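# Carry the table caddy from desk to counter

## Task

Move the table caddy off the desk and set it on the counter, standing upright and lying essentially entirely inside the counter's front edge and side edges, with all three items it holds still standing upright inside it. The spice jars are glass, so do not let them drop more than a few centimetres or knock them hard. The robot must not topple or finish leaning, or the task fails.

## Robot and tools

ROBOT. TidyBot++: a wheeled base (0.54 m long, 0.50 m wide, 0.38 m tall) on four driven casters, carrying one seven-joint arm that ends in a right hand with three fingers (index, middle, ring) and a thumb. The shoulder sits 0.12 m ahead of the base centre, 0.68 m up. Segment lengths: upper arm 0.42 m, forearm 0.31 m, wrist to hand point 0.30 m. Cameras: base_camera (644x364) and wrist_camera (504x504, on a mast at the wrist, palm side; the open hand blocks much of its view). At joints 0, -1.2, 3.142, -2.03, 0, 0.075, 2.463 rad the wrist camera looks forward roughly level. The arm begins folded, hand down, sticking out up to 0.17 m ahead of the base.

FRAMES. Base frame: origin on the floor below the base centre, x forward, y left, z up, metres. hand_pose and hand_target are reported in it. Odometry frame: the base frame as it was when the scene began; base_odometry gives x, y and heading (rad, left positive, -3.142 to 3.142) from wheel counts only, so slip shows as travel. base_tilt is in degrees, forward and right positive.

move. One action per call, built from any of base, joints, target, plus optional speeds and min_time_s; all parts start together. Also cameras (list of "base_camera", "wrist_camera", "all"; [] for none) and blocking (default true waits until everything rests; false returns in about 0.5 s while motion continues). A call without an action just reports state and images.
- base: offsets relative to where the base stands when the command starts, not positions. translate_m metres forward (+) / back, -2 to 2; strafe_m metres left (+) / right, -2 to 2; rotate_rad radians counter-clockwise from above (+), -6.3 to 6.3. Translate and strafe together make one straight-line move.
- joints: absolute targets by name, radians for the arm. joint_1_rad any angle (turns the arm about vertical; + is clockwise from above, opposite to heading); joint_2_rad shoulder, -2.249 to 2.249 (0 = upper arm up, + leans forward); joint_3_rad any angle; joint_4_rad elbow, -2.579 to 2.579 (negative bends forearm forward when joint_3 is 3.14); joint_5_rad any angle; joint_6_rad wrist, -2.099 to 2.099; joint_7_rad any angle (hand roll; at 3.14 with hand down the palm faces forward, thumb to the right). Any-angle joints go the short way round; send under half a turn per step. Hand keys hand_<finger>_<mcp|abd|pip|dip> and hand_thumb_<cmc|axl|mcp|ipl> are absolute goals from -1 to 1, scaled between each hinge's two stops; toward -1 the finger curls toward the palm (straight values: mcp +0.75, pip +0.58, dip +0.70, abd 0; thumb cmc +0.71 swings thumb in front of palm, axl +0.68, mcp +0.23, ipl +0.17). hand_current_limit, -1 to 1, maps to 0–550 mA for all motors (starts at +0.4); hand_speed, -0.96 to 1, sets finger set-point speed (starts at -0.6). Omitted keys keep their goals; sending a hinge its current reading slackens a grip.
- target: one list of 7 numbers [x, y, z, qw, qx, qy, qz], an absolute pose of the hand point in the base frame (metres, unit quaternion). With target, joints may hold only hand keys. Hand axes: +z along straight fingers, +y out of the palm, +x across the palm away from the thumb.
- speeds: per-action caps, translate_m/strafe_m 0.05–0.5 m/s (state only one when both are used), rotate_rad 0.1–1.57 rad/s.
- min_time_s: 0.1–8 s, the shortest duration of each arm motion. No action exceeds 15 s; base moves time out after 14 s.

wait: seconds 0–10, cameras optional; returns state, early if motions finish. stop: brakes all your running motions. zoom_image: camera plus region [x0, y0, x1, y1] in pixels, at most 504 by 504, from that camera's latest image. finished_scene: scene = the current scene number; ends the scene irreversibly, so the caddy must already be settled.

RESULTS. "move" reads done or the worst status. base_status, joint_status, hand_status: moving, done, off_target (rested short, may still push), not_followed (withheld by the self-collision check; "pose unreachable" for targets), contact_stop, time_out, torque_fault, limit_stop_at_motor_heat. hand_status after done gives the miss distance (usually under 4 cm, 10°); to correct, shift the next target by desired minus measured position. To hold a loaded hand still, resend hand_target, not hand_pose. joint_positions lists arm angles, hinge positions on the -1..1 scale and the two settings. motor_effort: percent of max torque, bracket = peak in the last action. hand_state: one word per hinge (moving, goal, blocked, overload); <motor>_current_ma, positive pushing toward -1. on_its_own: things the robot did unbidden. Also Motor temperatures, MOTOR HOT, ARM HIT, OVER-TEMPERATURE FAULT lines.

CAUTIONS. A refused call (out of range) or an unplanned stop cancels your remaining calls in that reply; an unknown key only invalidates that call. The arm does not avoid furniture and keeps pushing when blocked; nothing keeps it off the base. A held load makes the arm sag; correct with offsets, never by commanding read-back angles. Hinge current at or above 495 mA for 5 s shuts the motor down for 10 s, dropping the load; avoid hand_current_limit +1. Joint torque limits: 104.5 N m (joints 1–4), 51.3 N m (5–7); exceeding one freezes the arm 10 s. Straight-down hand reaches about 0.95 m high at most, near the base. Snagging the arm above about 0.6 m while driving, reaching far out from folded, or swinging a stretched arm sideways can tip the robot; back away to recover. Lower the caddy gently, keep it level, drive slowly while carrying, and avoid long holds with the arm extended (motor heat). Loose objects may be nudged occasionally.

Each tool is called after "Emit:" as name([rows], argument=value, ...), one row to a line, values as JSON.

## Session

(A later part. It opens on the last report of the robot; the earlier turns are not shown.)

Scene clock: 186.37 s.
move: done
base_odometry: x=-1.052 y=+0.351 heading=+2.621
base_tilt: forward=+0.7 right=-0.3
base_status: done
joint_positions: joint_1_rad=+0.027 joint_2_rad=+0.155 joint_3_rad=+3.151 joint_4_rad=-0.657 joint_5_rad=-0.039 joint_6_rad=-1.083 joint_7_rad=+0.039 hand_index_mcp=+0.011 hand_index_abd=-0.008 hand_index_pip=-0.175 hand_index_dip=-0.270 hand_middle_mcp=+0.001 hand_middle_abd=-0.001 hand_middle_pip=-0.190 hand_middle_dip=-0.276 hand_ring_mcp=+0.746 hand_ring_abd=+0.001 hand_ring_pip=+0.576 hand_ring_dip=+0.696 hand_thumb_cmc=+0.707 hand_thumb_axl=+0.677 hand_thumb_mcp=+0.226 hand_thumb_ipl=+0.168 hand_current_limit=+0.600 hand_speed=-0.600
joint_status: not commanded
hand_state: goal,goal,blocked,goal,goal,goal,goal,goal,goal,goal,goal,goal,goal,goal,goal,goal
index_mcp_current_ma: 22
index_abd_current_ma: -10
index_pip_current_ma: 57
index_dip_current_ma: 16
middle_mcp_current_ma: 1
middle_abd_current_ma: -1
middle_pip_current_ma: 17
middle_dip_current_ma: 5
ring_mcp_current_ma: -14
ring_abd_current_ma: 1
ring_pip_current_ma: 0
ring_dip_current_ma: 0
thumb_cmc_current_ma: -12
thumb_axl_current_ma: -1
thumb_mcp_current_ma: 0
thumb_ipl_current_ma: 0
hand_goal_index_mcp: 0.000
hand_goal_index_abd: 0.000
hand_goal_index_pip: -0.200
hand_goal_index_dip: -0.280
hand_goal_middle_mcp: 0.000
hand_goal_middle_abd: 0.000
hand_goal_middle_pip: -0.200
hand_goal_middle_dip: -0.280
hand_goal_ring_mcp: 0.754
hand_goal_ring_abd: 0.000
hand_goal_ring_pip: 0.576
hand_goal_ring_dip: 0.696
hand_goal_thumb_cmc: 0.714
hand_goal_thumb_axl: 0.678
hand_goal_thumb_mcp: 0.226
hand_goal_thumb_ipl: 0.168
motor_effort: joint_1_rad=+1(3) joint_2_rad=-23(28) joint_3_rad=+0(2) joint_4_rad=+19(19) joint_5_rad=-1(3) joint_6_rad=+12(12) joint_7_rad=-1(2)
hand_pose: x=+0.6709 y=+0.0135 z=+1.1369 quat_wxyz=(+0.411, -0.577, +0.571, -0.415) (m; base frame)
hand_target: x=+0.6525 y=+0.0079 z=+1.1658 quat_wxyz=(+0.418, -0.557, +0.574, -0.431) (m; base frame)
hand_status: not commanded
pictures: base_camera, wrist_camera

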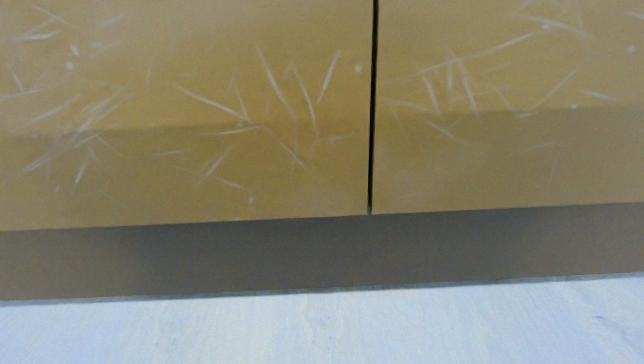

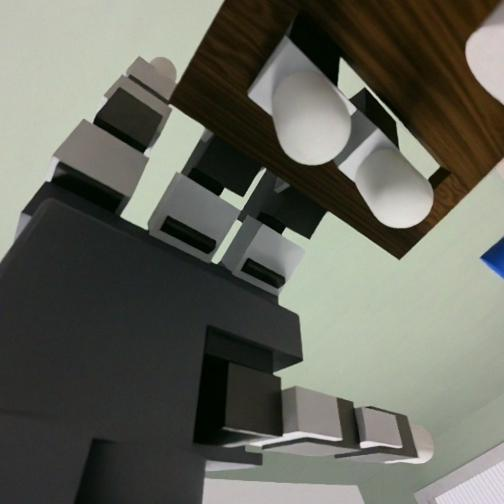

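Emit:
move(base={"translate_m": 0.135}, speeds={"translate_m": 0.1}, cameras=["wrist_camera", "base_camera"])

Scene clock: 190.87 s.
move: done
base_odometry: x=-1.169 y=+0.418 heading=+2.621
base_tilt: forward=+0.7 right=-0.3
base_status: done
joint_positions: joint_1_rad=+0.027 joint_2_rad=+0.155 joint_3_rad=+3.151 joint_4_rad=-0.656 joint_5_rad=-0.039 joint_6_rad=-1.084 joint_7_rad=+0.039 hand_index_mcp=+0.011 hand_index_abd=-0.008 hand_index_pip=-0.175 hand_index_dip=-0.270 hand_middle_mcp=+0.002 hand_middle_abd=-0.001 hand_middle_pip=-0.190 hand_middle_dip=-0.276 hand_ring_mcp=+0.746 hand_ring_abd=+0.001 hand_ring_pip=+0.576 hand_ring_dip=+0.696 hand_thumb_cmc=+0.707 hand_thumb_axl=+0.677 hand_thumb_mcp=+0.226 hand_thumb_ipl=+0.168 hand_current_limit=+0.600 hand_speed=-0.600
joint_status: not commanded
hand_state: goal,goal,blocked,goal,goal,goal,goal,goal,goal,goal,goal,goal,goal,goal,goal,goal
index_mcp_current_ma: 22
index_abd_current_ma: -10
index_pip_current_ma: 57
index_dip_current_ma: 16
middle_mcp_current_ma: 2
middle_abd_current_ma: -1
middle_pip_current_ma: 18
middle_dip_current_ma: 5
ring_mcp_current_ma: -14
ring_abd_current_ma: 1
ring_pip_current_ma: 0
ring_dip_current_ma: 0
thumb_cmc_current_ma: -12
thumb_axl_current_ma: -1
thumb_mcp_current_ma: 0
thumb_ipl_current_ma: 0
hand_goal_index_mcp: 0.000
hand_goal_index_abd: 0.000
hand_goal_index_pip: -0.200
hand_goal_index_dip: -0.280
hand_goal_middle_mcp: 0.000
hand_goal_middle_abd: 0.000
hand_goal_middle_pip: -0.200
hand_goal_middle_dip: -0.280
hand_goal_ring_mcp: 0.754
hand_goal_ring_abd: 0.000
hand_goal_ring_pip: 0.576
hand_goal_ring_dip: 0.696
hand_goal_thumb_cmc: 0.714
hand_goal_thumb_axl: 0.678
hand_goal_thumb_mcp: 0.226
hand_goal_thumb_ipl: 0.168
motor_effort: joint_1_rad=+1(1) joint_2_rad=-23(27) joint_3_rad=+0(1) joint_4_rad=+18(19) joint_5_rad=-1(2) joint_6_rad=+12(13) joint_7_rad=-1(2)
hand_pose: x=+0.6707 y=+0.0135 z=+1.1370 quat_wxyz=(+0.411, -0.577, +0.571, -0.415) (m; base frame)
hand_target: x=+0.6525 y=+0.0079 z=+1.1658 quat_wxyz=(+0.418, -0.557, +0.574, -0.431) (m; base frame)
hand_status: not commanded
pictures: base_camera, wrist_camera

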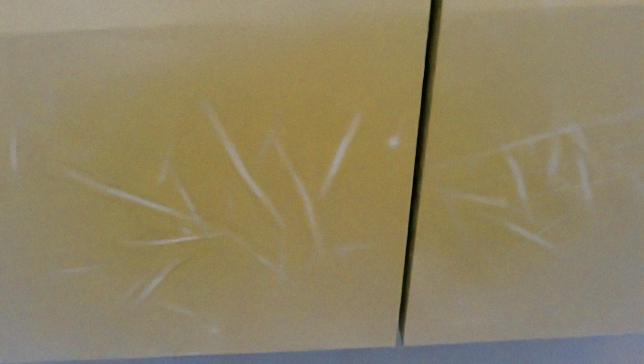

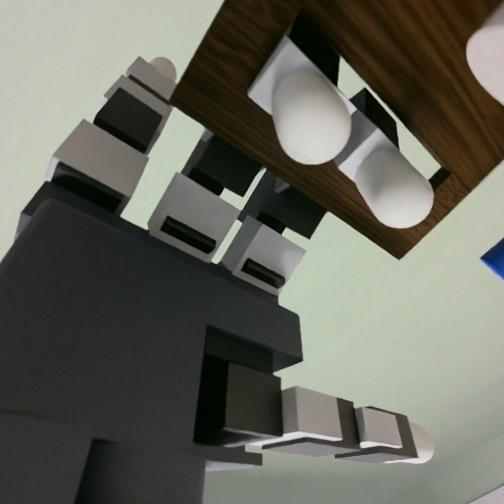

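Emit:
move(joints={"joint_1_rad": 0.03, "joint_2_rad": 0.075, "joint_4_rad": -0.86, "joint_6_rad": -0.86}, min_time_s=2.5, cameras=["wrist_camera"])

Scene clock: 196.23 s.
move: done
base_odometry: x=-1.169 y=+0.418 heading=+2.621
base_tilt: forward=+0.7 right=-0.3
base_status: not commanded
joint_positions: joint_1_rad=+0.027 joint_2_rad=+0.116 joint_3_rad=+3.151 joint_4_rad=-0.867 joint_5_rad=-0.039 joint_6_rad=-0.956 joint_7_rad=+0.039 hand_index_mcp=+0.016 hand_index_abd=-0.008 hand_index_pip=-0.175 hand_index_dip=-0.270 hand_middle_mcp=+0.002 hand_middle_abd=-0.001 hand_middle_pip=-0.190 hand_middle_dip=-0.276 hand_ring_mcp=+0.746 hand_ring_abd=+0.001 hand_ring_pip=+0.576 hand_ring_dip=+0.696 hand_thumb_cmc=+0.707 hand_thumb_axl=+0.677 hand_thumb_mcp=+0.226 hand_thumb_ipl=+0.168 hand_current_limit=+0.600 hand_speed=-0.600
joint_status: all done
hand_state: goal,goal,blocked,goal,goal,goal,goal,goal,goal,goal,goal,goal,goal,goal,goal,goal
index_mcp_current_ma: 33
index_abd_current_ma: -10
index_pip_current_ma: 57
index_dip_current_ma: 16
middle_mcp_current_ma: 2
middle_abd_current_ma: -1
middle_pip_current_ma: 18
middle_dip_current_ma: 5
ring_mcp_current_ma: -14
ring_abd_current_ma: 1
ring_pip_current_ma: 0
ring_dip_current_ma: 0
thumb_cmc_current_ma: -12
thumb_axl_current_ma: -1
thumb_mcp_current_ma: 0
thumb_ipl_current_ma: 0
hand_goal_index_mcp: 0.000
hand_goal_index_abd: 0.000
hand_goal_index_pip: -0.200
hand_goal_index_dip: -0.280
hand_goal_middle_mcp: 0.000
hand_goal_middle_abd: 0.000
hand_goal_middle_pip: -0.200
hand_goal_middle_dip: -0.280
hand_goal_ring_mcp: 0.754
hand_goal_ring_abd: 0.000
hand_goal_ring_pip: 0.576
hand_goal_ring_dip: 0.696
hand_goal_thumb_cmc: 0.714
hand_goal_thumb_axl: 0.678
hand_goal_thumb_mcp: 0.226
hand_goal_thumb_ipl: 0.168
motor_effort: joint_1_rad=+1(2) joint_2_rad=-24(25) joint_3_rad=+0(1) joint_4_rad=+21(21) joint_5_rad=-1(2) joint_6_rad=+11(13) joint_7_rad=-2(2)
hand_pose: x=+0.6801 y=+0.0125 z=+1.0859 quat_wxyz=(+0.399, -0.584, +0.582, -0.401) (m; base frame)
hand_target: x=+0.6789 y=+0.0071 z=+1.1382 quat_wxyz=(+0.434, -0.544, +0.561, -0.448) (m; base frame)
hand_status: not commanded
pictures: wrist_camera

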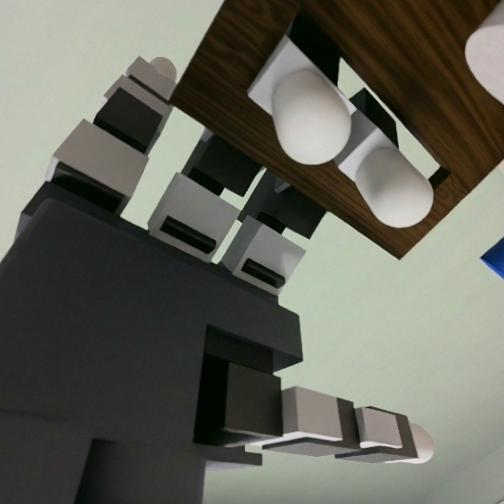

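Emit:
move(joints={"joint_1_rad": 0.03, "joint_2_rad": 0.068, "joint_4_rad": -0.89, "joint_6_rad": -0.84}, min_time_s=1)

Scene clock: 199.10 s.
move: done
base_odometry: x=-1.169 y=+0.418 heading=+2.621
base_tilt: forward=+0.7 right=-0.3
base_status: not commanded
joint_positions: joint_1_rad=+0.027 joint_2_rad=+0.109 joint_3_rad=+3.151 joint_4_rad=-0.896 joint_5_rad=-0.039 joint_6_rad=-0.936 joint_7_rad=+0.039 hand_index_mcp=+0.016 hand_index_abd=-0.008 hand_index_pip=-0.175 hand_index_dip=-0.270 hand_middle_mcp=+0.002 hand_middle_abd=-0.001 hand_middle_pip=-0.190 hand_middle_dip=-0.276 hand_ring_mcp=+0.746 hand_ring_abd=+0.001 hand_ring_pip=+0.576 hand_ring_dip=+0.696 hand_thumb_cmc=+0.707 hand_thumb_axl=+0.677 hand_thumb_mcp=+0.226 hand_thumb_ipl=+0.168 hand_current_limit=+0.600 hand_speed=-0.600
joint_status: all done
hand_state: goal,goal,blocked,goal,goal,goal,goal,goal,goal,goal,goal,goal,goal,goal,goal,goal
index_mcp_current_ma: 33
index_abd_current_ma: -10
index_pip_current_ma: 57
index_dip_current_ma: 16
middle_mcp_current_ma: 2
middle_abd_current_ma: -1
middle_pip_current_ma: 18
middle_dip_current_ma: 5
ring_mcp_current_ma: -14
ring_abd_current_ma: 1
ring_pip_current_ma: 0
ring_dip_current_ma: 0
thumb_cmc_current_ma: -12
thumb_axl_current_ma: -1
thumb_mcp_current_ma: 0
thumb_ipl_current_ma: 0
hand_goal_index_mcp: 0.000
hand_goal_index_abd: 0.000
hand_goal_index_pip: -0.200
hand_goal_index_dip: -0.280
hand_goal_middle_mcp: 0.000
hand_goal_middle_abd: 0.000
hand_goal_middle_pip: -0.200
hand_goal_middle_dip: -0.280
hand_goal_ring_mcp: 0.754
hand_goal_ring_abd: 0.000
hand_goal_ring_pip: 0.576
hand_goal_ring_dip: 0.696
hand_goal_thumb_cmc: 0.714
hand_goal_thumb_axl: 0.678
hand_goal_thumb_mcp: 0.226
hand_goal_thumb_ipl: 0.168
motor_effort: joint_1_rad=+1(2) joint_2_rad=-24(25) joint_3_rad=+1(1) joint_4_rad=+20(21) joint_5_rad=-1(2) joint_6_rad=+12(12) joint_7_rad=-1(2)
hand_pose: x=+0.6806 y=+0.0123 z=+1.0801 quat_wxyz=(+0.398, -0.584, +0.583, -0.401) (m; base frame)
hand_target: x=+0.6798 y=+0.0070 z=+1.1317 quat_wxyz=(+0.433, -0.545, +0.562, -0.447) (m; base frame)
hand_status: not commanded
pictures: none

Emit:
move(joints={"joint_1_rad": 0.03, "joint_2_rad": 0.054, "joint_4_rad": -0.95, "joint_6_rad": -0.80}, min_time_s=1.5)

Scene clock: 201.40 s.
move: done
base_odometry: x=-1.169 y=+0.418 heading=+2.621
base_tilt: forward=+0.7 right=-0.3
base_status: not commanded
joint_positions: joint_1_rad=+0.027 joint_2_rad=+0.095 joint_3_rad=+3.151 joint_4_rad=-0.956 joint_5_rad=-0.039 joint_6_rad=-0.896 joint_7_rad=+0.039 hand_index_mcp=+0.014 hand_index_abd=-0.008 hand_index_pip=-0.175 hand_index_dip=-0.270 hand_middle_mcp=+0.002 hand_middle_abd=-0.001 hand_middle_pip=-0.189 hand_middle_dip=-0.276 hand_ring_mcp=+0.746 hand_ring_abd=+0.001 hand_ring_pip=+0.576 hand_ring_dip=+0.696 hand_thumb_cmc=+0.707 hand_thumb_axl=+0.677 hand_thumb_mcp=+0.226 hand_thumb_ipl=+0.168 hand_current_limit=+0.600 hand_speed=-0.600
joint_status: all done
hand_state: goal,goal,blocked,goal,goal,goal,goal,goal,goal,goal,goal,goal,goal,goal,goal,goal
index_mcp_current_ma: 30
index_abd_current_ma: -10
index_pip_current_ma: 57
index_dip_current_ma: 16
middle_mcp_current_ma: 2
middle_abd_current_ma: -1
middle_pip_current_ma: 20
middle_dip_current_ma: 5
ring_mcp_current_ma: -14
ring_abd_current_ma: 1
ring_pip_current_ma: 0
ring_dip_current_ma: 0
thumb_cmc_current_ma: -12
thumb_axl_current_ma: -1
thumb_mcp_current_ma: 0
thumb_ipl_current_ma: 0
hand_goal_index_mcp: 0.000
hand_goal_index_abd: 0.000
hand_goal_index_pip: -0.200
hand_goal_index_dip: -0.280
hand_goal_middle_mcp: 0.000
hand_goal_middle_abd: 0.000
hand_goal_middle_pip: -0.200
hand_goal_middle_dip: -0.280
hand_goal_ring_mcp: 0.754
hand_goal_ring_abd: 0.000
hand_goal_ring_pip: 0.576
hand_goal_ring_dip: 0.696
hand_goal_thumb_cmc: 0.714
hand_goal_thumb_axl: 0.678
hand_goal_thumb_mcp: 0.226
hand_goal_thumb_ipl: 0.168
motor_effort: joint_1_rad=+1(2) joint_2_rad=-24(25) joint_3_rad=+0(1) joint_4_rad=+19(21) joint_5_rad=-1(1) joint_6_rad=+11(12) joint_7_rad=-1(2)
hand_pose: x=+0.6810 y=+0.0121 z=+1.0672 quat_wxyz=(+0.397, -0.584, +0.585, -0.399) (m; base frame)
hand_target: x=+0.6810 y=+0.0070 z=+1.1184 quat_wxyz=(+0.432, -0.546, +0.563, -0.445) (m; base frame)
hand_status: not commanded
pictures: none

Emit:
move(joints={"joint_1_rad": 0.03, "joint_2_rad": 0.047, "joint_4_rad": -0.98, "joint_6_rad": -0.78}, min_time_s=1)

Scene clock: 203.30 s.
move: done
base_odometry: x=-1.169 y=+0.418 heading=+2.621
base_tilt: forward=+0.7 right=-0.3
base_status: not commanded
joint_positions: joint_1_rad=+0.027 joint_2_rad=+0.084 joint_3_rad=+3.151 joint_4_rad=-0.981 joint_5_rad=-0.039 joint_6_rad=-0.872 joint_7_rad=+0.039 hand_index_mcp=+0.014 hand_index_abd=-0.008 hand_index_pip=-0.175 hand_index_dip=-0.271 hand_middle_mcp=+0.002 hand_middle_abd=-0.001 hand_middle_pip=-0.188 hand_middle_dip=-0.276 hand_ring_mcp=+0.746 hand_ring_abd=+0.001 hand_ring_pip=+0.576 hand_ring_dip=+0.696 hand_thumb_cmc=+0.707 hand_thumb_axl=+0.677 hand_thumb_mcp=+0.226 hand_thumb_ipl=+0.168 hand_current_limit=+0.600 hand_speed=-0.600
joint_status: all done
hand_state: goal,goal,blocked,goal,goal,goal,goal,goal,goal,goal,goal,goal,goal,goal,goal,goal
index_mcp_current_ma: 30
index_abd_current_ma: -10
index_pip_current_ma: 57
index_dip_current_ma: 16
middle_mcp_current_ma: 2
middle_abd_current_ma: -1
middle_pip_current_ma: 21
middle_dip_current_ma: 5
ring_mcp_current_ma: -14
ring_abd_current_ma: 1
ring_pip_current_ma: 0
ring_dip_current_ma: 0
thumb_cmc_current_ma: -12
thumb_axl_current_ma: -1
thumb_mcp_current_ma: 0
thumb_ipl_current_ma: 0
hand_goal_index_mcp: 0.000
hand_goal_index_abd: 0.000
hand_goal_index_pip: -0.200
hand_goal_index_dip: -0.280
hand_goal_middle_mcp: 0.000
hand_goal_middle_abd: 0.000
hand_goal_middle_pip: -0.200
hand_goal_middle_dip: -0.280
hand_goal_ring_mcp: 0.754
hand_goal_ring_abd: 0.000
hand_goal_ring_pip: 0.576
hand_goal_ring_dip: 0.696
hand_goal_thumb_cmc: 0.714
hand_goal_thumb_axl: 0.678
hand_goal_thumb_mcp: 0.226
hand_goal_thumb_ipl: 0.168
motor_effort: joint_1_rad=+1(2) joint_2_rad=-23(24) joint_3_rad=+0(1) joint_4_rad=+20(21) joint_5_rad=-1(1) joint_6_rad=+10(12) joint_7_rad=-1(2)
hand_pose: x=+0.6806 y=+0.0119 z=+1.0658 quat_wxyz=(+0.399, -0.582, +0.583, -0.402) (m; base frame)
hand_target: x=+0.6814 y=+0.0070 z=+1.1116 quat_wxyz=(+0.431, -0.547, +0.564, -0.444) (m; base frame)
hand_status: not commanded
pictures: none

Emit:
move(joints={"joint_1_rad": 0.03, "joint_2_rad": 0.047, "joint_4_rad": -1.01, "joint_6_rad": -0.75}, min_time_s=1, cameras=["wrist_camera"])

Scene clock: 205.40 s.
move: done
base_odometry: x=-1.169 y=+0.418 heading=+2.621
base_tilt: forward=+0.7 right=-0.3
base_status: not commanded
joint_positions: joint_1_rad=+0.027 joint_2_rad=+0.078 joint_3_rad=+3.151 joint_4_rad=-1.007 joint_5_rad=-0.039 joint_6_rad=-0.839 joint_7_rad=+0.039 hand_index_mcp=+0.007 hand_index_abd=-0.004 hand_index_pip=-0.183 hand_index_dip=-0.272 hand_middle_mcp=+0.002 hand_middle_abd=-0.001 hand_middle_pip=-0.188 hand_middle_dip=-0.276 hand_ring_mcp=+0.746 hand_ring_abd=+0.001 hand_ring_pip=+0.576 hand_ring_dip=+0.696 hand_thumb_cmc=+0.707 hand_thumb_axl=+0.677 hand_thumb_mcp=+0.226 hand_thumb_ipl=+0.168 hand_current_limit=+0.600 hand_speed=-0.600
joint_status: all done
hand_state: goal,goal,goal,goal,goal,goal,goal,goal,goal,goal,goal,goal,goal,goal,goal,goal
index_mcp_current_ma: 12
index_abd_current_ma: -4
index_pip_current_ma: 35
index_dip_current_ma: 12
middle_mcp_current_ma: 2
middle_abd_current_ma: -1
middle_pip_current_ma: 22
middle_dip_current_ma: 5
ring_mcp_current_ma: -14
ring_abd_current_ma: 1
ring_pip_current_ma: 0
ring_dip_current_ma: 0
thumb_cmc_current_ma: -12
thumb_axl_current_ma: -1
thumb_mcp_current_ma: 0
thumb_ipl_current_ma: 0
hand_goal_index_mcp: 0.000
hand_goal_index_abd: 0.000
hand_goal_index_pip: -0.200
hand_goal_index_dip: -0.280
hand_goal_middle_mcp: 0.000
hand_goal_middle_abd: 0.000
hand_goal_middle_pip: -0.200
hand_goal_middle_dip: -0.280
hand_goal_ring_mcp: 0.754
hand_goal_ring_abd: 0.000
hand_goal_ring_pip: 0.576
hand_goal_ring_dip: 0.696
hand_goal_thumb_cmc: 0.714
hand_goal_thumb_axl: 0.678
hand_goal_thumb_mcp: 0.226
hand_goal_thumb_ipl: 0.168
motor_effort: joint_1_rad=+1(2) joint_2_rad=-22(23) joint_3_rad=+1(1) joint_4_rad=+19(21) joint_5_rad=-1(1) joint_6_rad=+10(11) joint_7_rad=-1(1)
hand_pose: x=+0.6834 y=+0.0116 z=+1.0639 quat_wxyz=(+0.403, -0.579, +0.581, -0.406) (m; base frame)
hand_target: x=+0.6862 y=+0.0068 z=+1.1034 quat_wxyz=(+0.431, -0.547, +0.564, -0.444) (m; base frame)
hand_status: not commanded
pictures: wrist_camera

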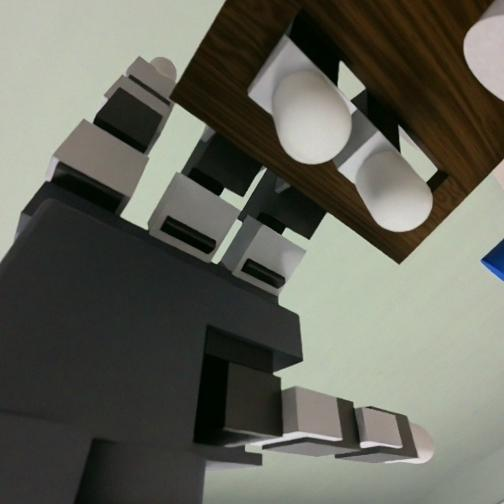

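Emit:
move(joints={"joint_1_rad": 0.03, "joint_2_rad": 0.04, "joint_4_rad": -1.045, "joint_6_rad": -0.725}, min_time_s=1, cameras=["wrist_camera"])

Scene clock: 207.17 s.
move: done
base_odometry: x=-1.169 y=+0.418 heading=+2.621
base_tilt: forward=+0.7 right=-0.3
base_status: not commanded
joint_positions: joint_1_rad=+0.027 joint_2_rad=+0.066 joint_3_rad=+3.151 joint_4_rad=-1.036 joint_5_rad=-0.039 joint_6_rad=-0.805 joint_7_rad=+0.039 hand_index_mcp=+0.005 hand_index_abd=-0.002 hand_index_pip=-0.183 hand_index_dip=-0.272 hand_middle_mcp=+0.002 hand_middle_abd=-0.001 hand_middle_pip=-0.188 hand_middle_dip=-0.276 hand_ring_mcp=+0.746 hand_ring_abd=+0.001 hand_ring_pip=+0.576 hand_ring_dip=+0.696 hand_thumb_cmc=+0.707 hand_thumb_axl=+0.677 hand_thumb_mcp=+0.226 hand_thumb_ipl=+0.168 hand_current_limit=+0.600 hand_speed=-0.600
joint_status: all done
hand_state: goal,goal,goal,goal,goal,goal,goal,goal,goal,goal,goal,goal,goal,goal,goal,goal
index_mcp_current_ma: 8
index_abd_current_ma: -2
index_pip_current_ma: 33
index_dip_current_ma: 12
middle_mcp_current_ma: 2
middle_abd_current_ma: -1
middle_pip_current_ma: 22
middle_dip_current_ma: 5
ring_mcp_current_ma: -14
ring_abd_current_ma: 1
ring_pip_current_ma: 0
ring_dip_current_ma: 0
thumb_cmc_current_ma: -12
thumb_axl_current_ma: -1
thumb_mcp_current_ma: 0
thumb_ipl_current_ma: 0
hand_goal_index_mcp: 0.000
hand_goal_index_abd: 0.000
hand_goal_index_pip: -0.200
hand_goal_index_dip: -0.280
hand_goal_middle_mcp: 0.000
hand_goal_middle_abd: 0.000
hand_goal_middle_pip: -0.200
hand_goal_middle_dip: -0.280
hand_goal_ring_mcp: 0.754
hand_goal_ring_abd: 0.000
hand_goal_ring_pip: 0.576
hand_goal_ring_dip: 0.696
hand_goal_thumb_cmc: 0.714
hand_goal_thumb_axl: 0.678
hand_goal_thumb_mcp: 0.226
hand_goal_thumb_ipl: 0.168
motor_effort: joint_1_rad=+2(2) joint_2_rad=-21(22) joint_3_rad=+2(2) joint_4_rad=+18(20) joint_5_rad=+0(1) joint_6_rad=+9(11) joint_7_rad=-1(1)
hand_pose: x=+0.6837 y=+0.0114 z=+1.0638 quat_wxyz=(+0.407, -0.575, +0.578, -0.411) (m; base frame)
hand_target: x=+0.6870 y=+0.0068 z=+1.0950 quat_wxyz=(+0.430, -0.548, +0.564, -0.443) (m; base frame)
hand_status: not commanded
pictures: wrist_camera

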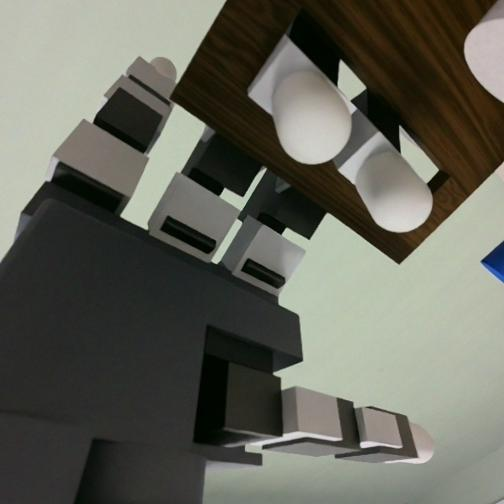

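Emit:
move(joints={"joint_1_rad": 0.03, "joint_2_rad": 0.04, "joint_4_rad": -1.085, "joint_6_rad": -0.685}, min_time_s=1, cameras=["wrist_camera"])

Scene clock: 209.53 s.
move: done
base_odometry: x=-1.169 y=+0.418 heading=+2.621
base_tilt: forward=+0.7 right=-0.3
base_status: not commanded
joint_positions: joint_1_rad=+0.027 joint_2_rad=+0.055 joint_3_rad=+3.151 joint_4_rad=-1.070 joint_5_rad=-0.039 joint_6_rad=-0.761 joint_7_rad=+0.039 hand_index_mcp=-0.003 hand_index_abd=-0.002 hand_index_pip=-0.191 hand_index_dip=-0.272 hand_middle_mcp=-0.004 hand_middle_abd=-0.001 hand_middle_pip=-0.195 hand_middle_dip=-0.276 hand_ring_mcp=+0.746 hand_ring_abd=+0.001 hand_ring_pip=+0.576 hand_ring_dip=+0.696 hand_thumb_cmc=+0.707 hand_thumb_axl=+0.677 hand_thumb_mcp=+0.226 hand_thumb_ipl=+0.168 hand_current_limit=+0.600 hand_speed=-0.600
joint_status: all done
hand_state: goal,goal,goal,goal,goal,goal,goal,goal,goal,goal,goal,goal,goal,goal,goal,goal
index_mcp_current_ma: -3
index_abd_current_ma: -2
index_pip_current_ma: 16
index_dip_current_ma: 12
middle_mcp_current_ma: -5
middle_abd_current_ma: 0
middle_pip_current_ma: 7
middle_dip_current_ma: 5
ring_mcp_current_ma: -14
ring_abd_current_ma: 1
ring_pip_current_ma: 0
ring_dip_current_ma: 0
thumb_cmc_current_ma: -12
thumb_axl_current_ma: -1
thumb_mcp_current_ma: 0
thumb_ipl_current_ma: 0
hand_goal_index_mcp: 0.000
hand_goal_index_abd: 0.000
hand_goal_index_pip: -0.200
hand_goal_index_dip: -0.280
hand_goal_middle_mcp: 0.000
hand_goal_middle_abd: 0.000
hand_goal_middle_pip: -0.200
hand_goal_middle_dip: -0.280
hand_goal_ring_mcp: 0.754
hand_goal_ring_abd: 0.000
hand_goal_ring_pip: 0.576
hand_goal_ring_dip: 0.696
hand_goal_thumb_cmc: 0.714
hand_goal_thumb_axl: 0.678
hand_goal_thumb_mcp: 0.226
hand_goal_thumb_ipl: 0.168
motor_effort: joint_1_rad=+1(2) joint_2_rad=-19(21) joint_3_rad=+2(2) joint_4_rad=+18(19) joint_5_rad=+0(1) joint_6_rad=+9(10) joint_7_rad=-1(1)
hand_pose: x=+0.6861 y=+0.0110 z=+1.0631 quat_wxyz=(+0.413, -0.571, +0.574, -0.417) (m; base frame)
hand_target: x=+0.6927 y=+0.0066 z=+1.0838 quat_wxyz=(+0.430, -0.548, +0.564, -0.443) (m; base frame)
hand_status: not commanded
pictures: wrist_camera

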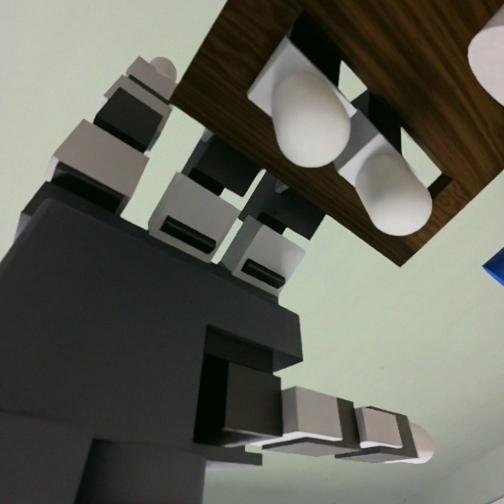

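Emit:
move(joints={"joint_1_rad": 0.03, "joint_2_rad": 0.035, "joint_4_rad": -1.12, "joint_6_rad": -0.655}, min_time_s=1, cameras=["wrist_camera"])

Scene clock: 211.97 s.
move: done
base_odometry: x=-1.169 y=+0.418 heading=+2.621
base_tilt: forward=+0.7 right=-0.3
base_status: not commanded
joint_positions: joint_1_rad=+0.027 joint_2_rad=+0.046 joint_3_rad=+3.151 joint_4_rad=-1.099 joint_5_rad=-0.039 joint_6_rad=-0.724 joint_7_rad=+0.038 hand_index_mcp=-0.003 hand_index_abd=-0.002 hand_index_pip=-0.195 hand_index_dip=-0.276 hand_middle_mcp=-0.006 hand_middle_abd=+0.002 hand_middle_pip=-0.199 hand_middle_dip=-0.277 hand_ring_mcp=+0.746 hand_ring_abd=+0.001 hand_ring_pip=+0.576 hand_ring_dip=+0.696 hand_thumb_cmc=+0.707 hand_thumb_axl=+0.677 hand_thumb_mcp=+0.226 hand_thumb_ipl=+0.168 hand_current_limit=+0.600 hand_speed=-0.600
joint_status: all done
hand_state: goal,goal,goal,goal,goal,goal,goal,goal,goal,goal,goal,goal,goal,goal,goal,goal
index_mcp_current_ma: -3
index_abd_current_ma: -2
index_pip_current_ma: 7
index_dip_current_ma: 5
middle_mcp_current_ma: -9
middle_abd_current_ma: 2
middle_pip_current_ma: 0
middle_dip_current_ma: 4
ring_mcp_current_ma: -14
ring_abd_current_ma: 1
ring_pip_current_ma: 0
ring_dip_current_ma: 0
thumb_cmc_current_ma: -12
thumb_axl_current_ma: -1
thumb_mcp_current_ma: 0
thumb_ipl_current_ma: 0
hand_goal_index_mcp: 0.000
hand_goal_index_abd: 0.000
hand_goal_index_pip: -0.200
hand_goal_index_dip: -0.280
hand_goal_middle_mcp: 0.000
hand_goal_middle_abd: 0.000
hand_goal_middle_pip: -0.200
hand_goal_middle_dip: -0.280
hand_goal_ring_mcp: 0.754
hand_goal_ring_abd: 0.000
hand_goal_ring_pip: 0.576
hand_goal_ring_dip: 0.696
hand_goal_thumb_cmc: 0.714
hand_goal_thumb_axl: 0.678
hand_goal_thumb_mcp: 0.226
hand_goal_thumb_ipl: 0.168
motor_effort: joint_1_rad=+2(3) joint_2_rad=-18(19) joint_3_rad=+1(2) joint_4_rad=+17(18) joint_5_rad=+1(1) joint_6_rad=+7(9) joint_7_rad=+0(1)
hand_pose: x=+0.6879 y=+0.0107 z=+1.0623 quat_wxyz=(+0.418, -0.566, +0.571, -0.423) (m; base frame)
hand_target: x=+0.6945 y=+0.0066 z=+1.0753 quat_wxyz=(+0.430, -0.548, +0.564, -0.443) (m; base frame)
hand_status: not commanded
pictures: wrist_camera

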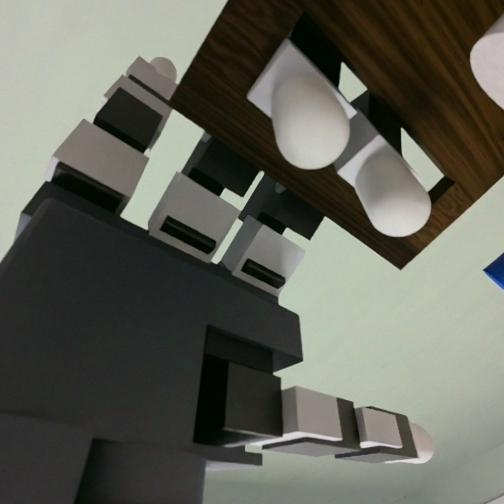

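Emit:
move(joints={"hand_index_dip": -0.07, "hand_middle_dip": -0.07}, cameras=["wrist_camera"])

Scene clock: 213.83 s.
move: done
base_odometry: x=-1.169 y=+0.418 heading=+2.621
base_tilt: forward=+0.7 right=-0.3
base_status: not commanded
joint_positions: joint_1_rad=+0.027 joint_2_rad=+0.046 joint_3_rad=+3.151 joint_4_rad=-1.100 joint_5_rad=-0.039 joint_6_rad=-0.721 joint_7_rad=+0.038 hand_index_mcp=-0.003 hand_index_abd=-0.002 hand_index_pip=-0.195 hand_index_dip=-0.072 hand_middle_mcp=-0.002 hand_middle_abd=+0.002 hand_middle_pip=-0.199 hand_middle_dip=-0.073 hand_ring_mcp=+0.746 hand_ring_abd=+0.001 hand_ring_pip=+0.576 hand_ring_dip=+0.696 hand_thumb_cmc=+0.707 hand_thumb_axl=+0.677 hand_thumb_mcp=+0.226 hand_thumb_ipl=+0.168 hand_current_limit=+0.600 hand_speed=-0.600
joint_status: all done
hand_state: goal,goal,goal,goal,goal,goal,goal,goal,goal,goal,goal,goal,goal,goal,goal,goal
index_mcp_current_ma: -3
index_abd_current_ma: -2
index_pip_current_ma: 7
index_dip_current_ma: -3
middle_mcp_current_ma: -2
middle_abd_current_ma: 2
middle_pip_current_ma: 0
middle_dip_current_ma: -4
ring_mcp_current_ma: -14
ring_abd_current_ma: 1
ring_pip_current_ma: 0
ring_dip_current_ma: 0
thumb_cmc_current_ma: -12
thumb_axl_current_ma: -1
thumb_mcp_current_ma: 0
thumb_ipl_current_ma: 0
hand_goal_index_mcp: 0.000
hand_goal_index_abd: 0.000
hand_goal_index_pip: -0.200
hand_goal_index_dip: -0.070
hand_goal_middle_mcp: 0.000
hand_goal_middle_abd: 0.000
hand_goal_middle_pip: -0.200
hand_goal_middle_dip: -0.070
hand_goal_ring_mcp: 0.754
hand_goal_ring_abd: 0.000
hand_goal_ring_pip: 0.576
hand_goal_ring_dip: 0.696
hand_goal_thumb_cmc: 0.714
hand_goal_thumb_axl: 0.678
hand_goal_thumb_mcp: 0.226
hand_goal_thumb_ipl: 0.168
motor_effort: joint_1_rad=+2(2) joint_2_rad=-18(19) joint_3_rad=+2(2) joint_4_rad=+16(17) joint_5_rad=+1(1) joint_6_rad=+7(8) joint_7_rad=-1(1)
hand_pose: x=+0.6884 y=+0.0107 z=+1.0630 quat_wxyz=(+0.419, -0.566, +0.570, -0.423) (m; base frame)
hand_target: x=+0.6945 y=+0.0066 z=+1.0753 quat_wxyz=(+0.430, -0.548, +0.564, -0.443) (m; base frame)
hand_status: not commanded
pictures: wrist_camera

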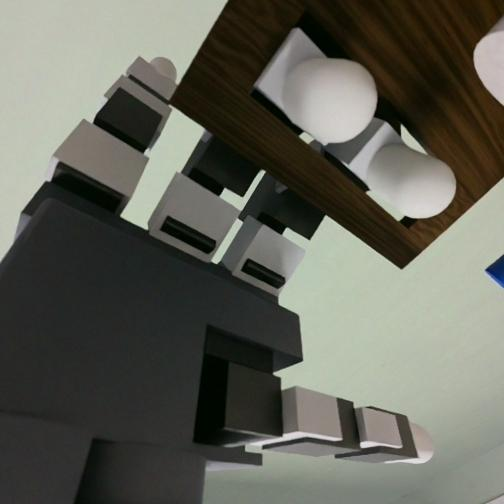

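Emit:
move(base={"translate_m": 0.03}, speeds={"translate_m": 0.05}, cameras=["wrist_camera"])

Scene clock: 215.77 s.
move: done
base_odometry: x=-1.195 y=+0.433 heading=+2.621
base_tilt: forward=+0.7 right=-0.3
base_status: done
joint_positions: joint_1_rad=+0.027 joint_2_rad=+0.040 joint_3_rad=+3.151 joint_4_rad=-1.103 joint_5_rad=-0.039 joint_6_rad=-0.721 joint_7_rad=+0.038 hand_index_mcp=-0.003 hand_index_abd=-0.002 hand_index_pip=-0.195 hand_index_dip=-0.072 hand_middle_mcp=-0.003 hand_middle_abd=+0.002 hand_middle_pip=-0.199 hand_middle_dip=-0.072 hand_ring_mcp=+0.746 hand_ring_abd=+0.001 hand_ring_pip=+0.576 hand_ring_dip=+0.696 hand_thumb_cmc=+0.707 hand_thumb_axl=+0.677 hand_thumb_mcp=+0.226 hand_thumb_ipl=+0.168 hand_current_limit=+0.600 hand_speed=-0.600
joint_status: not commanded
hand_state: goal,goal,goal,goal,goal,goal,goal,goal,goal,goal,goal,goal,goal,goal,goal,goal
index_mcp_current_ma: -3
index_abd_current_ma: -2
index_pip_current_ma: 7
index_dip_current_ma: -3
middle_mcp_current_ma: -3
middle_abd_current_ma: 2
middle_pip_current_ma: 0
middle_dip_current_ma: -2
ring_mcp_current_ma: -14
ring_abd_current_ma: 1
ring_pip_current_ma: 0
ring_dip_current_ma: 0
thumb_cmc_current_ma: -12
thumb_axl_current_ma: -1
thumb_mcp_current_ma: 0
thumb_ipl_current_ma: 0
hand_goal_index_mcp: 0.000
hand_goal_index_abd: 0.000
hand_goal_index_pip: -0.200
hand_goal_index_dip: -0.070
hand_goal_middle_mcp: 0.000
hand_goal_middle_abd: 0.000
hand_goal_middle_pip: -0.200
hand_goal_middle_dip: -0.070
hand_goal_ring_mcp: 0.754
hand_goal_ring_abd: 0.000
hand_goal_ring_pip: 0.576
hand_goal_ring_dip: 0.696
hand_goal_thumb_cmc: 0.714
hand_goal_thumb_axl: 0.678
hand_goal_thumb_mcp: 0.226
hand_goal_thumb_ipl: 0.168
motor_effort: joint_1_rad=+1(2) joint_2_rad=-18(23) joint_3_rad=+1(2) joint_4_rad=+17(18) joint_5_rad=+0(1) joint_6_rad=+8(9) joint_7_rad=-1(1)
hand_pose: x=+0.6861 y=+0.0107 z=+1.0648 quat_wxyz=(+0.420, -0.565, +0.570, -0.424) (m; base frame)
hand_target: x=+0.6945 y=+0.0066 z=+1.0753 quat_wxyz=(+0.430, -0.548, +0.564, -0.443) (m; base frame)
hand_status: not commanded
pictures: wrist_camera

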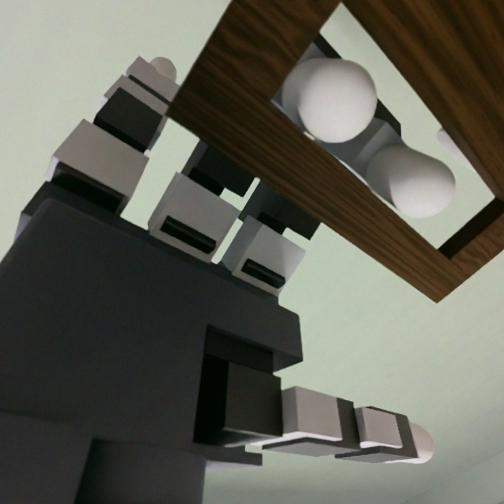

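Emit:
move(base={"translate_m": 0.032}, speeds={"translate_m": 0.05}, cameras=["wrist_camera"])

Scene clock: 219.13 s.
move: done
base_odometry: x=-1.223 y=+0.449 heading=+2.622
base_tilt: forward=+0.7 right=-0.3
base_status: done
joint_positions: joint_1_rad=+0.027 joint_2_rad=+0.037 joint_3_rad=+3.151 joint_4_rad=-1.104 joint_5_rad=-0.039 joint_6_rad=-0.720 joint_7_rad=+0.038 hand_index_mcp=-0.003 hand_index_abd=-0.002 hand_index_pip=-0.195 hand_index_dip=-0.069 hand_middle_mcp=-0.003 hand_middle_abd=+0.002 hand_middle_pip=-0.198 hand_middle_dip=-0.070 hand_ring_mcp=+0.746 hand_ring_abd=+0.001 hand_ring_pip=+0.576 hand_ring_dip=+0.696 hand_thumb_cmc=+0.707 hand_thumb_axl=+0.677 hand_thumb_mcp=+0.226 hand_thumb_ipl=+0.168 hand_current_limit=+0.600 hand_speed=-0.600
joint_status: not commanded
hand_state: goal,goal,goal,goal,goal,goal,goal,goal,goal,goal,goal,goal,goal,goal,goal,goal
index_mcp_current_ma: -3
index_abd_current_ma: -2
index_pip_current_ma: 7
index_dip_current_ma: 0
middle_mcp_current_ma: -3
middle_abd_current_ma: 2
middle_pip_current_ma: 2
middle_dip_current_ma: 0
ring_mcp_current_ma: -14
ring_abd_current_ma: 1
ring_pip_current_ma: 0
ring_dip_current_ma: 0
thumb_cmc_current_ma: -12
thumb_axl_current_ma: -1
thumb_mcp_current_ma: 0
thumb_ipl_current_ma: 0
hand_goal_index_mcp: 0.000
hand_goal_index_abd: 0.000
hand_goal_index_pip: -0.200
hand_goal_index_dip: -0.070
hand_goal_middle_mcp: 0.000
hand_goal_middle_abd: 0.000
hand_goal_middle_pip: -0.200
hand_goal_middle_dip: -0.070
hand_goal_ring_mcp: 0.754
hand_goal_ring_abd: 0.000
hand_goal_ring_pip: 0.576
hand_goal_ring_dip: 0.696
hand_goal_thumb_cmc: 0.714
hand_goal_thumb_axl: 0.678
hand_goal_thumb_mcp: 0.226
hand_goal_thumb_ipl: 0.168
motor_effort: joint_1_rad=+1(1) joint_2_rad=-18(22) joint_3_rad=+1(1) joint_4_rad=+17(18) joint_5_rad=+0(1) joint_6_rad=+8(8) joint_7_rad=-1(1)
hand_pose: x=+0.6850 y=+0.0107 z=+1.0660 quat_wxyz=(+0.421, -0.564, +0.569, -0.425) (m; base frame)
hand_target: x=+0.6945 y=+0.0066 z=+1.0753 quat_wxyz=(+0.430, -0.548, +0.564, -0.443) (m; base frame)
hand_status: not commanded
pictures: wrist_camera

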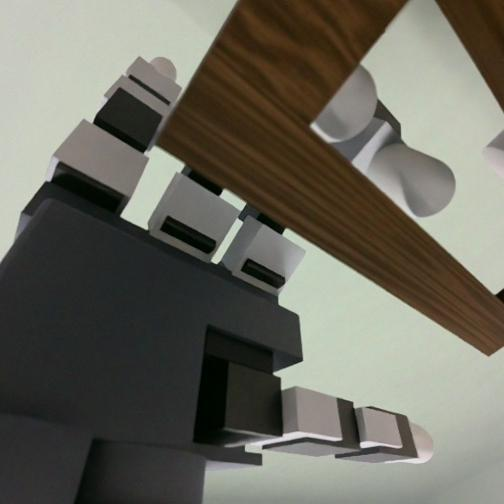

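Emit:
move(joints={"joint_1_rad": 0.03, "joint_2_rad": 0.10, "joint_4_rad": -0.84, "joint_6_rad": -0.90}, min_time_s=2, cameras=["wrist_camera"])

Emit:
move(joints={"joint_1_rad": 0.03, "joint_2_rad": 0.155, "joint_4_rad": -0.62, "joint_6_rad": -1.03}, min_time_s=2, cameras=["wrist_camera"])

Scene clock: 223.87 s.
move: done
base_odometry: x=-1.223 y=+0.449 heading=+2.622
base_tilt: forward=+0.7 right=-0.3
base_status: not commanded
joint_positions: joint_1_rad=+0.027 joint_2_rad=+0.073 joint_3_rad=+3.151 joint_4_rad=-0.873 joint_5_rad=-0.039 joint_6_rad=-0.835 joint_7_rad=+0.038 hand_index_mcp=-0.003 hand_index_abd=-0.002 hand_index_pip=-0.195 hand_index_dip=-0.069 hand_middle_mcp=-0.003 hand_middle_abd=+0.002 hand_middle_pip=-0.198 hand_middle_dip=-0.070 hand_ring_mcp=+0.746 hand_ring_abd=+0.001 hand_ring_pip=+0.576 hand_ring_dip=+0.696 hand_thumb_cmc=+0.707 hand_thumb_axl=+0.677 hand_thumb_mcp=+0.226 hand_thumb_ipl=+0.168 hand_current_limit=+0.600 hand_speed=-0.600
joint_status: all done
hand_state: goal,goal,goal,goal,goal,goal,goal,goal,goal,goal,goal,goal,goal,goal,goal,goal
index_mcp_current_ma: -3
index_abd_current_ma: -2
index_pip_current_ma: 7
index_dip_current_ma: 0
middle_mcp_current_ma: -3
middle_abd_current_ma: 2
middle_pip_current_ma: 2
middle_dip_current_ma: 0
ring_mcp_current_ma: -14
ring_abd_current_ma: 1
ring_pip_current_ma: 0
ring_dip_current_ma: 0
thumb_cmc_current_ma: -12
thumb_axl_current_ma: -1
thumb_mcp_current_ma: 0
thumb_ipl_current_ma: 0
hand_goal_index_mcp: 0.000
hand_goal_index_abd: 0.000
hand_goal_index_pip: -0.200
hand_goal_index_dip: -0.070
hand_goal_middle_mcp: 0.000
hand_goal_middle_abd: 0.000
hand_goal_middle_pip: -0.200
hand_goal_middle_dip: -0.070
hand_goal_ring_mcp: 0.754
hand_goal_ring_abd: 0.000
hand_goal_ring_pip: 0.576
hand_goal_ring_dip: 0.696
hand_goal_thumb_cmc: 0.714
hand_goal_thumb_axl: 0.678
hand_goal_thumb_mcp: 0.226
hand_goal_thumb_ipl: 0.168
motor_effort: joint_1_rad=+1(2) joint_2_rad=-18(19) joint_3_rad=+1(1) joint_4_rad=+16(18) joint_5_rad=+0(1) joint_6_rad=+8(9) joint_7_rad=-1(1)
hand_pose: x=+0.6820 y=+0.0117 z=+1.1391 quat_wxyz=(+0.442, -0.550, +0.550, -0.448) (m; base frame)
hand_target: x=+0.6833 y=+0.0069 z=+1.1237 quat_wxyz=(+0.422, -0.554, +0.571, -0.435) (m; base frame)
hand_status: not commanded
pictures: wrist_camera

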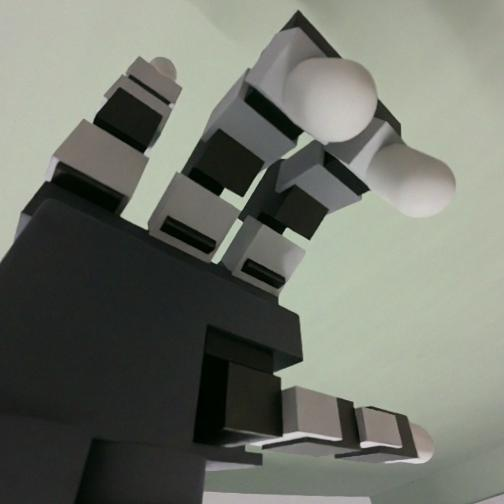

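Scene clock: 226.17 s.
move: done
base_odometry: x=-1.223 y=+0.449 heading=+2.622
base_tilt: forward=+0.7 right=-0.3
base_status: not commanded
joint_positions: joint_1_rad=+0.027 joint_2_rad=+0.128 joint_3_rad=+3.151 joint_4_rad=-0.652 joint_5_rad=-0.039 joint_6_rad=-0.965 joint_7_rad=+0.038 hand_index_mcp=-0.003 hand_index_abd=-0.002 hand_index_pip=-0.195 hand_index_dip=-0.069 hand_middle_mcp=-0.003 hand_middle_abd=+0.002 hand_middle_pip=-0.198 hand_middle_dip=-0.070 hand_ring_mcp=+0.746 hand_ring_abd=+0.001 hand_ring_pip=+0.576 hand_ring_dip=+0.696 hand_thumb_cmc=+0.707 hand_thumb_axl=+0.677 hand_thumb_mcp=+0.226 hand_thumb_ipl=+0.168 hand_current_limit=+0.600 hand_speed=-0.600
joint_status: all done
hand_state: goal,goal,goal,goal,goal,goal,goal,goal,goal,goal,goal,goal,goal,goal,goal,goal
index_mcp_current_ma: -3
index_abd_current_ma: -2
index_pip_current_ma: 6
index_dip_current_ma: 0
middle_mcp_current_ma: -3
middle_abd_current_ma: 2
middle_pip_current_ma: 2
middle_dip_current_ma: 0
ring_mcp_current_ma: -14
ring_abd_current_ma: 1
ring_pip_current_ma: 0
ring_dip_current_ma: 0
thumb_cmc_current_ma: -12
thumb_axl_current_ma: -1
thumb_mcp_current_ma: 0
thumb_ipl_current_ma: 0
hand_goal_index_mcp: 0.000
hand_goal_index_abd: 0.000
hand_goal_index_pip: -0.200
hand_goal_index_dip: -0.070
hand_goal_middle_mcp: 0.000
hand_goal_middle_abd: 0.000
hand_goal_middle_pip: -0.200
hand_goal_middle_dip: -0.070
hand_goal_ring_mcp: 0.754
hand_goal_ring_abd: 0.000
hand_goal_ring_pip: 0.576
hand_goal_ring_dip: 0.696
hand_goal_thumb_cmc: 0.714
hand_goal_thumb_axl: 0.678
hand_goal_thumb_mcp: 0.226
hand_goal_thumb_ipl: 0.168
motor_effort: joint_1_rad=+1(2) joint_2_rad=-18(20) joint_3_rad=+1(1) joint_4_rad=+14(16) joint_5_rad=-1(1) joint_6_rad=+8(9) joint_7_rad=-1(1)
hand_pose: x=+0.6759 y=+0.0129 z=+1.1866 quat_wxyz=(+0.451, -0.543, +0.539, -0.458) (m; base frame)
hand_target: x=+0.6779 y=+0.0071 z=+1.1695 quat_wxyz=(+0.431, -0.547, +0.563, -0.445) (m; base frame)
hand_status: not commanded
pictures: wrist_camera

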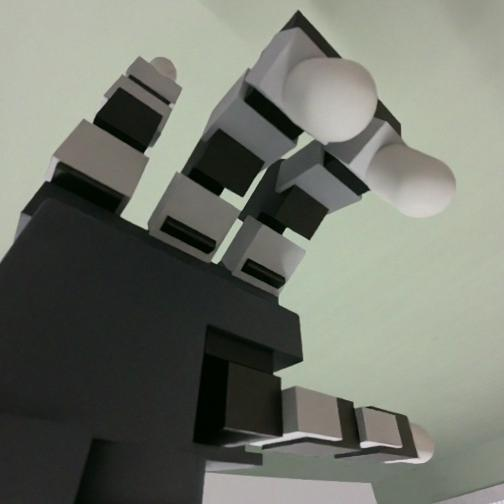

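Emit:
move(base={"translate_m": -0.6}, speeds={"translate_m": 0.3})

Emit:
move(joints={"joint_1_rad": -0.35, "joint_2_rad": 0.15, "joint_3_rad": 3.142, "joint_4_rad": -0.75, "joint_5_rad": 0, "joint_6_rad": -0.75, "joint_7_rad": 2.463}, min_time_s=2, cameras=["wrist_camera"])

Scene clock: 230.47 s.
move: done
base_odometry: x=-0.702 y=+0.151 heading=+2.621
base_tilt: forward=+0.7 right=-0.3
base_status: done
joint_positions: joint_1_rad=+0.028 joint_2_rad=+0.141 joint_3_rad=+3.150 joint_4_rad=-0.647 joint_5_rad=-0.039 joint_6_rad=-0.968 joint_7_rad=+0.038 hand_index_mcp=-0.003 hand_index_abd=-0.002 hand_index_pip=-0.196 hand_index_dip=-0.069 hand_middle_mcp=-0.003 hand_middle_abd=+0.002 hand_middle_pip=-0.198 hand_middle_dip=-0.070 hand_ring_mcp=+0.746 hand_ring_abd=+0.001 hand_ring_pip=+0.576 hand_ring_dip=+0.696 hand_thumb_cmc=+0.706 hand_thumb_axl=+0.677 hand_thumb_mcp=+0.226 hand_thumb_ipl=+0.168 hand_current_limit=+0.600 hand_speed=-0.600
joint_status: not commanded
hand_state: goal,goal,goal,goal,goal,goal,goal,goal,goal,goal,goal,goal,goal,goal,goal,goal
index_mcp_current_ma: -3
index_abd_current_ma: -2
index_pip_current_ma: 6
index_dip_current_ma: 0
middle_mcp_current_ma: -3
middle_abd_current_ma: 2
middle_pip_current_ma: 2
middle_dip_current_ma: 0
ring_mcp_current_ma: -14
ring_abd_current_ma: 1
ring_pip_current_ma: 0
ring_dip_current_ma: 0
thumb_cmc_current_ma: -12
thumb_axl_current_ma: -1
thumb_mcp_current_ma: 0
thumb_ipl_current_ma: 0
hand_goal_index_mcp: 0.000
hand_goal_index_abd: 0.000
hand_goal_index_pip: -0.200
hand_goal_index_dip: -0.070
hand_goal_middle_mcp: 0.000
hand_goal_middle_abd: 0.000
hand_goal_middle_pip: -0.200
hand_goal_middle_dip: -0.070
hand_goal_ring_mcp: 0.754
hand_goal_ring_abd: 0.000
hand_goal_ring_pip: 0.576
hand_goal_ring_dip: 0.696
hand_goal_thumb_cmc: 0.714
hand_goal_thumb_axl: 0.678
hand_goal_thumb_mcp: 0.226
hand_goal_thumb_ipl: 0.168
motor_effort: joint_1_rad=+1(4) joint_2_rad=-19(23) joint_3_rad=+0(2) joint_4_rad=+14(15) joint_5_rad=+0(1) joint_6_rad=+9(9) joint_7_rad=-1(1)
hand_pose: x=+0.6820 y=+0.0122 z=+1.1803 quat_wxyz=(+0.448, -0.546, +0.542, -0.455) (m; base frame)
hand_target: x=+0.6779 y=+0.0071 z=+1.1695 quat_wxyz=(+0.431, -0.547, +0.563, -0.445) (m; base frame)
hand_status: not commanded
pictures: none

Scene clock: 233.37 s.
move: done
base_odometry: x=-0.702 y=+0.151 heading=+2.621
base_tilt: forward=+0.7 right=-0.3
base_status: not commanded
joint_positions: joint_1_rad=-0.343 joint_2_rad=+0.141 joint_3_rad=+3.150 joint_4_rad=-0.732 joint_5_rad=-0.039 joint_6_rad=-0.819 joint_7_rad=+2.422 hand_index_mcp=+0.002 hand_index_abd=+0.000 hand_index_pip=-0.198 hand_index_dip=-0.069 hand_middle_mcp=+0.002 hand_middle_abd=+0.002 hand_middle_pip=-0.198 hand_middle_dip=-0.070 hand_ring_mcp=+0.759 hand_ring_abd=+0.001 hand_ring_pip=+0.576 hand_ring_dip=+0.696 hand_thumb_cmc=+0.718 hand_thumb_axl=+0.677 hand_thumb_mcp=+0.226 hand_thumb_ipl=+0.168 hand_current_limit=+0.600 hand_speed=-0.600
joint_status: all done
hand_state: goal,goal,goal,goal,goal,goal,goal,goal,goal,goal,goal,goal,goal,goal,goal,goal
index_mcp_current_ma: 2
index_abd_current_ma: 0
index_pip_current_ma: 3
index_dip_current_ma: 0
middle_mcp_current_ma: 2
middle_abd_current_ma: 2
middle_pip_current_ma: 2
middle_dip_current_ma: 0
ring_mcp_current_ma: 7
ring_abd_current_ma: 1
ring_pip_current_ma: 0
ring_dip_current_ma: 0
thumb_cmc_current_ma: 5
thumb_axl_current_ma: -1
thumb_mcp_current_ma: 0
thumb_ipl_current_ma: 0
hand_goal_index_mcp: 0.000
hand_goal_index_abd: 0.000
hand_goal_index_pip: -0.200
hand_goal_index_dip: -0.070
hand_goal_middle_mcp: 0.000
hand_goal_middle_abd: 0.000
hand_goal_middle_pip: -0.200
hand_goal_middle_dip: -0.070
hand_goal_ring_mcp: 0.754
hand_goal_ring_abd: 0.000
hand_goal_ring_pip: 0.576
hand_goal_ring_dip: 0.696
hand_goal_thumb_cmc: 0.714
hand_goal_thumb_axl: 0.678
hand_goal_thumb_mcp: 0.226
hand_goal_thumb_ipl: 0.168
motor_effort: joint_1_rad=+1(2) joint_2_rad=-19(21) joint_3_rad=+1(2) joint_4_rad=+15(16) joint_5_rad=+0(2) joint_6_rad=+8(9) joint_7_rad=-1(2)
hand_pose: x=+0.7136 y=+0.1389 z=+1.3101 quat_wxyz=(-0.151, -0.621, -0.418, -0.645) (m; base frame)
hand_target: x=+0.7195 y=+0.1448 z=+1.3212 quat_wxyz=(-0.182, -0.597, -0.427, -0.654) (m; base frame)
hand_status: not commanded
pictures: wrist_camera

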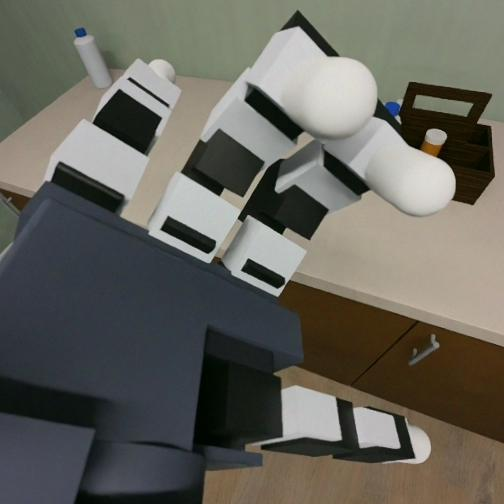

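Emit:
zoom_image(camera="wrist_camera", region=[354, 60, 504, 240])

Scaled by 2.800 from the camera's 504x504 image, which has a finer 720x720 frame.

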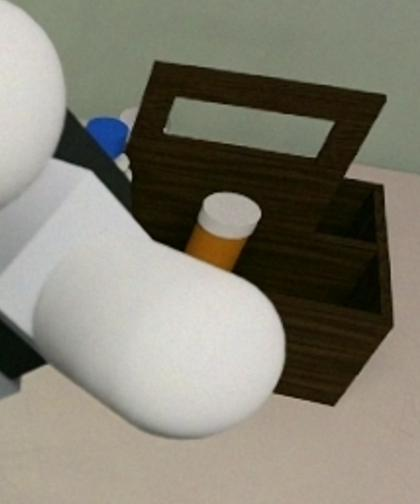

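Emit:
move(joints={"joint_1_rad": -0.40, "joint_6_rad": -0.95}, cameras=["wrist_camera"])

Emit:
zoom_image(camera="wrist_camera", region=[354, 0, 504, 180])

Scene clock: 235.83 s.
move: done
base_odometry: x=-0.702 y=+0.151 heading=+2.621
base_tilt: forward=+0.7 right=-0.3
base_status: not commanded
joint_positions: joint_1_rad=-0.395 joint_2_rad=+0.141 joint_3_rad=+3.150 joint_4_rad=-0.739 joint_5_rad=-0.039 joint_6_rad=-0.928 joint_7_rad=+2.422 hand_index_mcp=+0.003 hand_index_abd=+0.000 hand_index_pip=-0.198 hand_index_dip=-0.069 hand_middle_mcp=+0.003 hand_middle_abd=+0.002 hand_middle_pip=-0.198 hand_middle_dip=-0.070 hand_ring_mcp=+0.760 hand_ring_abd=+0.001 hand_ring_pip=+0.576 hand_ring_dip=+0.696 hand_thumb_cmc=+0.719 hand_thumb_axl=+0.677 hand_thumb_mcp=+0.226 hand_thumb_ipl=+0.168 hand_current_limit=+0.600 hand_speed=-0.600
joint_status: all done
hand_state: goal,goal,goal,goal,goal,goal,goal,goal,goal,goal,goal,goal,goal,goal,goal,goal
index_mcp_current_ma: 4
index_abd_current_ma: 0
index_pip_current_ma: 3
index_dip_current_ma: 0
middle_mcp_current_ma: 4
middle_abd_current_ma: 2
middle_pip_current_ma: 2
middle_dip_current_ma: 0
ring_mcp_current_ma: 9
ring_abd_current_ma: 1
ring_pip_current_ma: 0
ring_dip_current_ma: 0
thumb_cmc_current_ma: 7
thumb_axl_current_ma: -1
thumb_mcp_current_ma: 0
thumb_ipl_current_ma: 0
hand_goal_index_mcp: 0.000
hand_goal_index_abd: 0.000
hand_goal_index_pip: -0.200
hand_goal_index_dip: -0.070
hand_goal_middle_mcp: 0.000
hand_goal_middle_abd: 0.000
hand_goal_middle_pip: -0.200
hand_goal_middle_dip: -0.070
hand_goal_ring_mcp: 0.754
hand_goal_ring_abd: 0.000
hand_goal_ring_pip: 0.576
hand_goal_ring_dip: 0.696
hand_goal_thumb_cmc: 0.714
hand_goal_thumb_axl: 0.678
hand_goal_thumb_mcp: 0.226
hand_goal_thumb_ipl: 0.168
motor_effort: joint_1_rad=+1(2) joint_2_rad=-20(20) joint_3_rad=+0(2) joint_4_rad=+15(16) joint_5_rad=+0(1) joint_6_rad=+8(10) joint_7_rad=-1(1)
hand_pose: x=+0.7058 y=+0.1707 z=+1.2733 quat_wxyz=(-0.124, -0.640, -0.456, -0.606) (m; base frame)
hand_target: x=+0.7110 y=+0.1744 z=+1.2601 quat_wxyz=(-0.147, -0.638, -0.481, -0.584) (m; base frame)
hand_status: not commanded
pictures: wrist_camera

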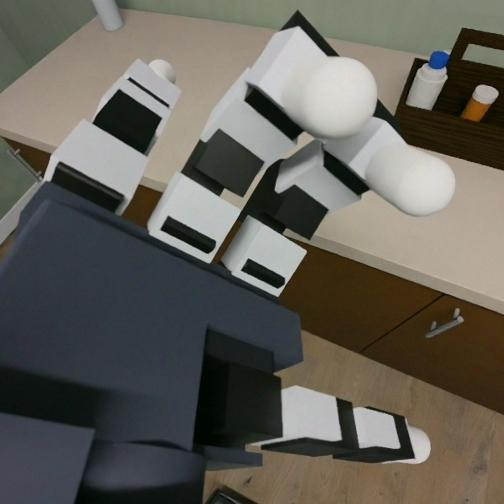

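Scaled by 2.800 from the camera's 504x504 image, which has a finer 720x720 frame.

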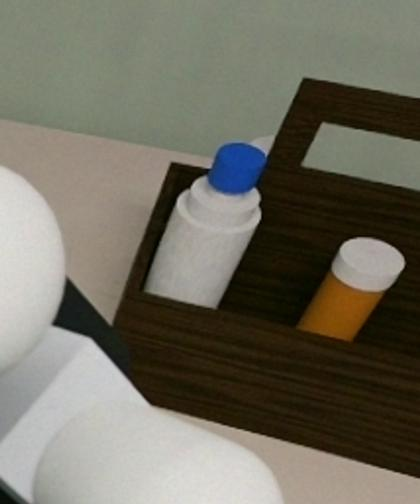

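Emit:
finished_scene(scene=3)

The scene is finished: the task was done.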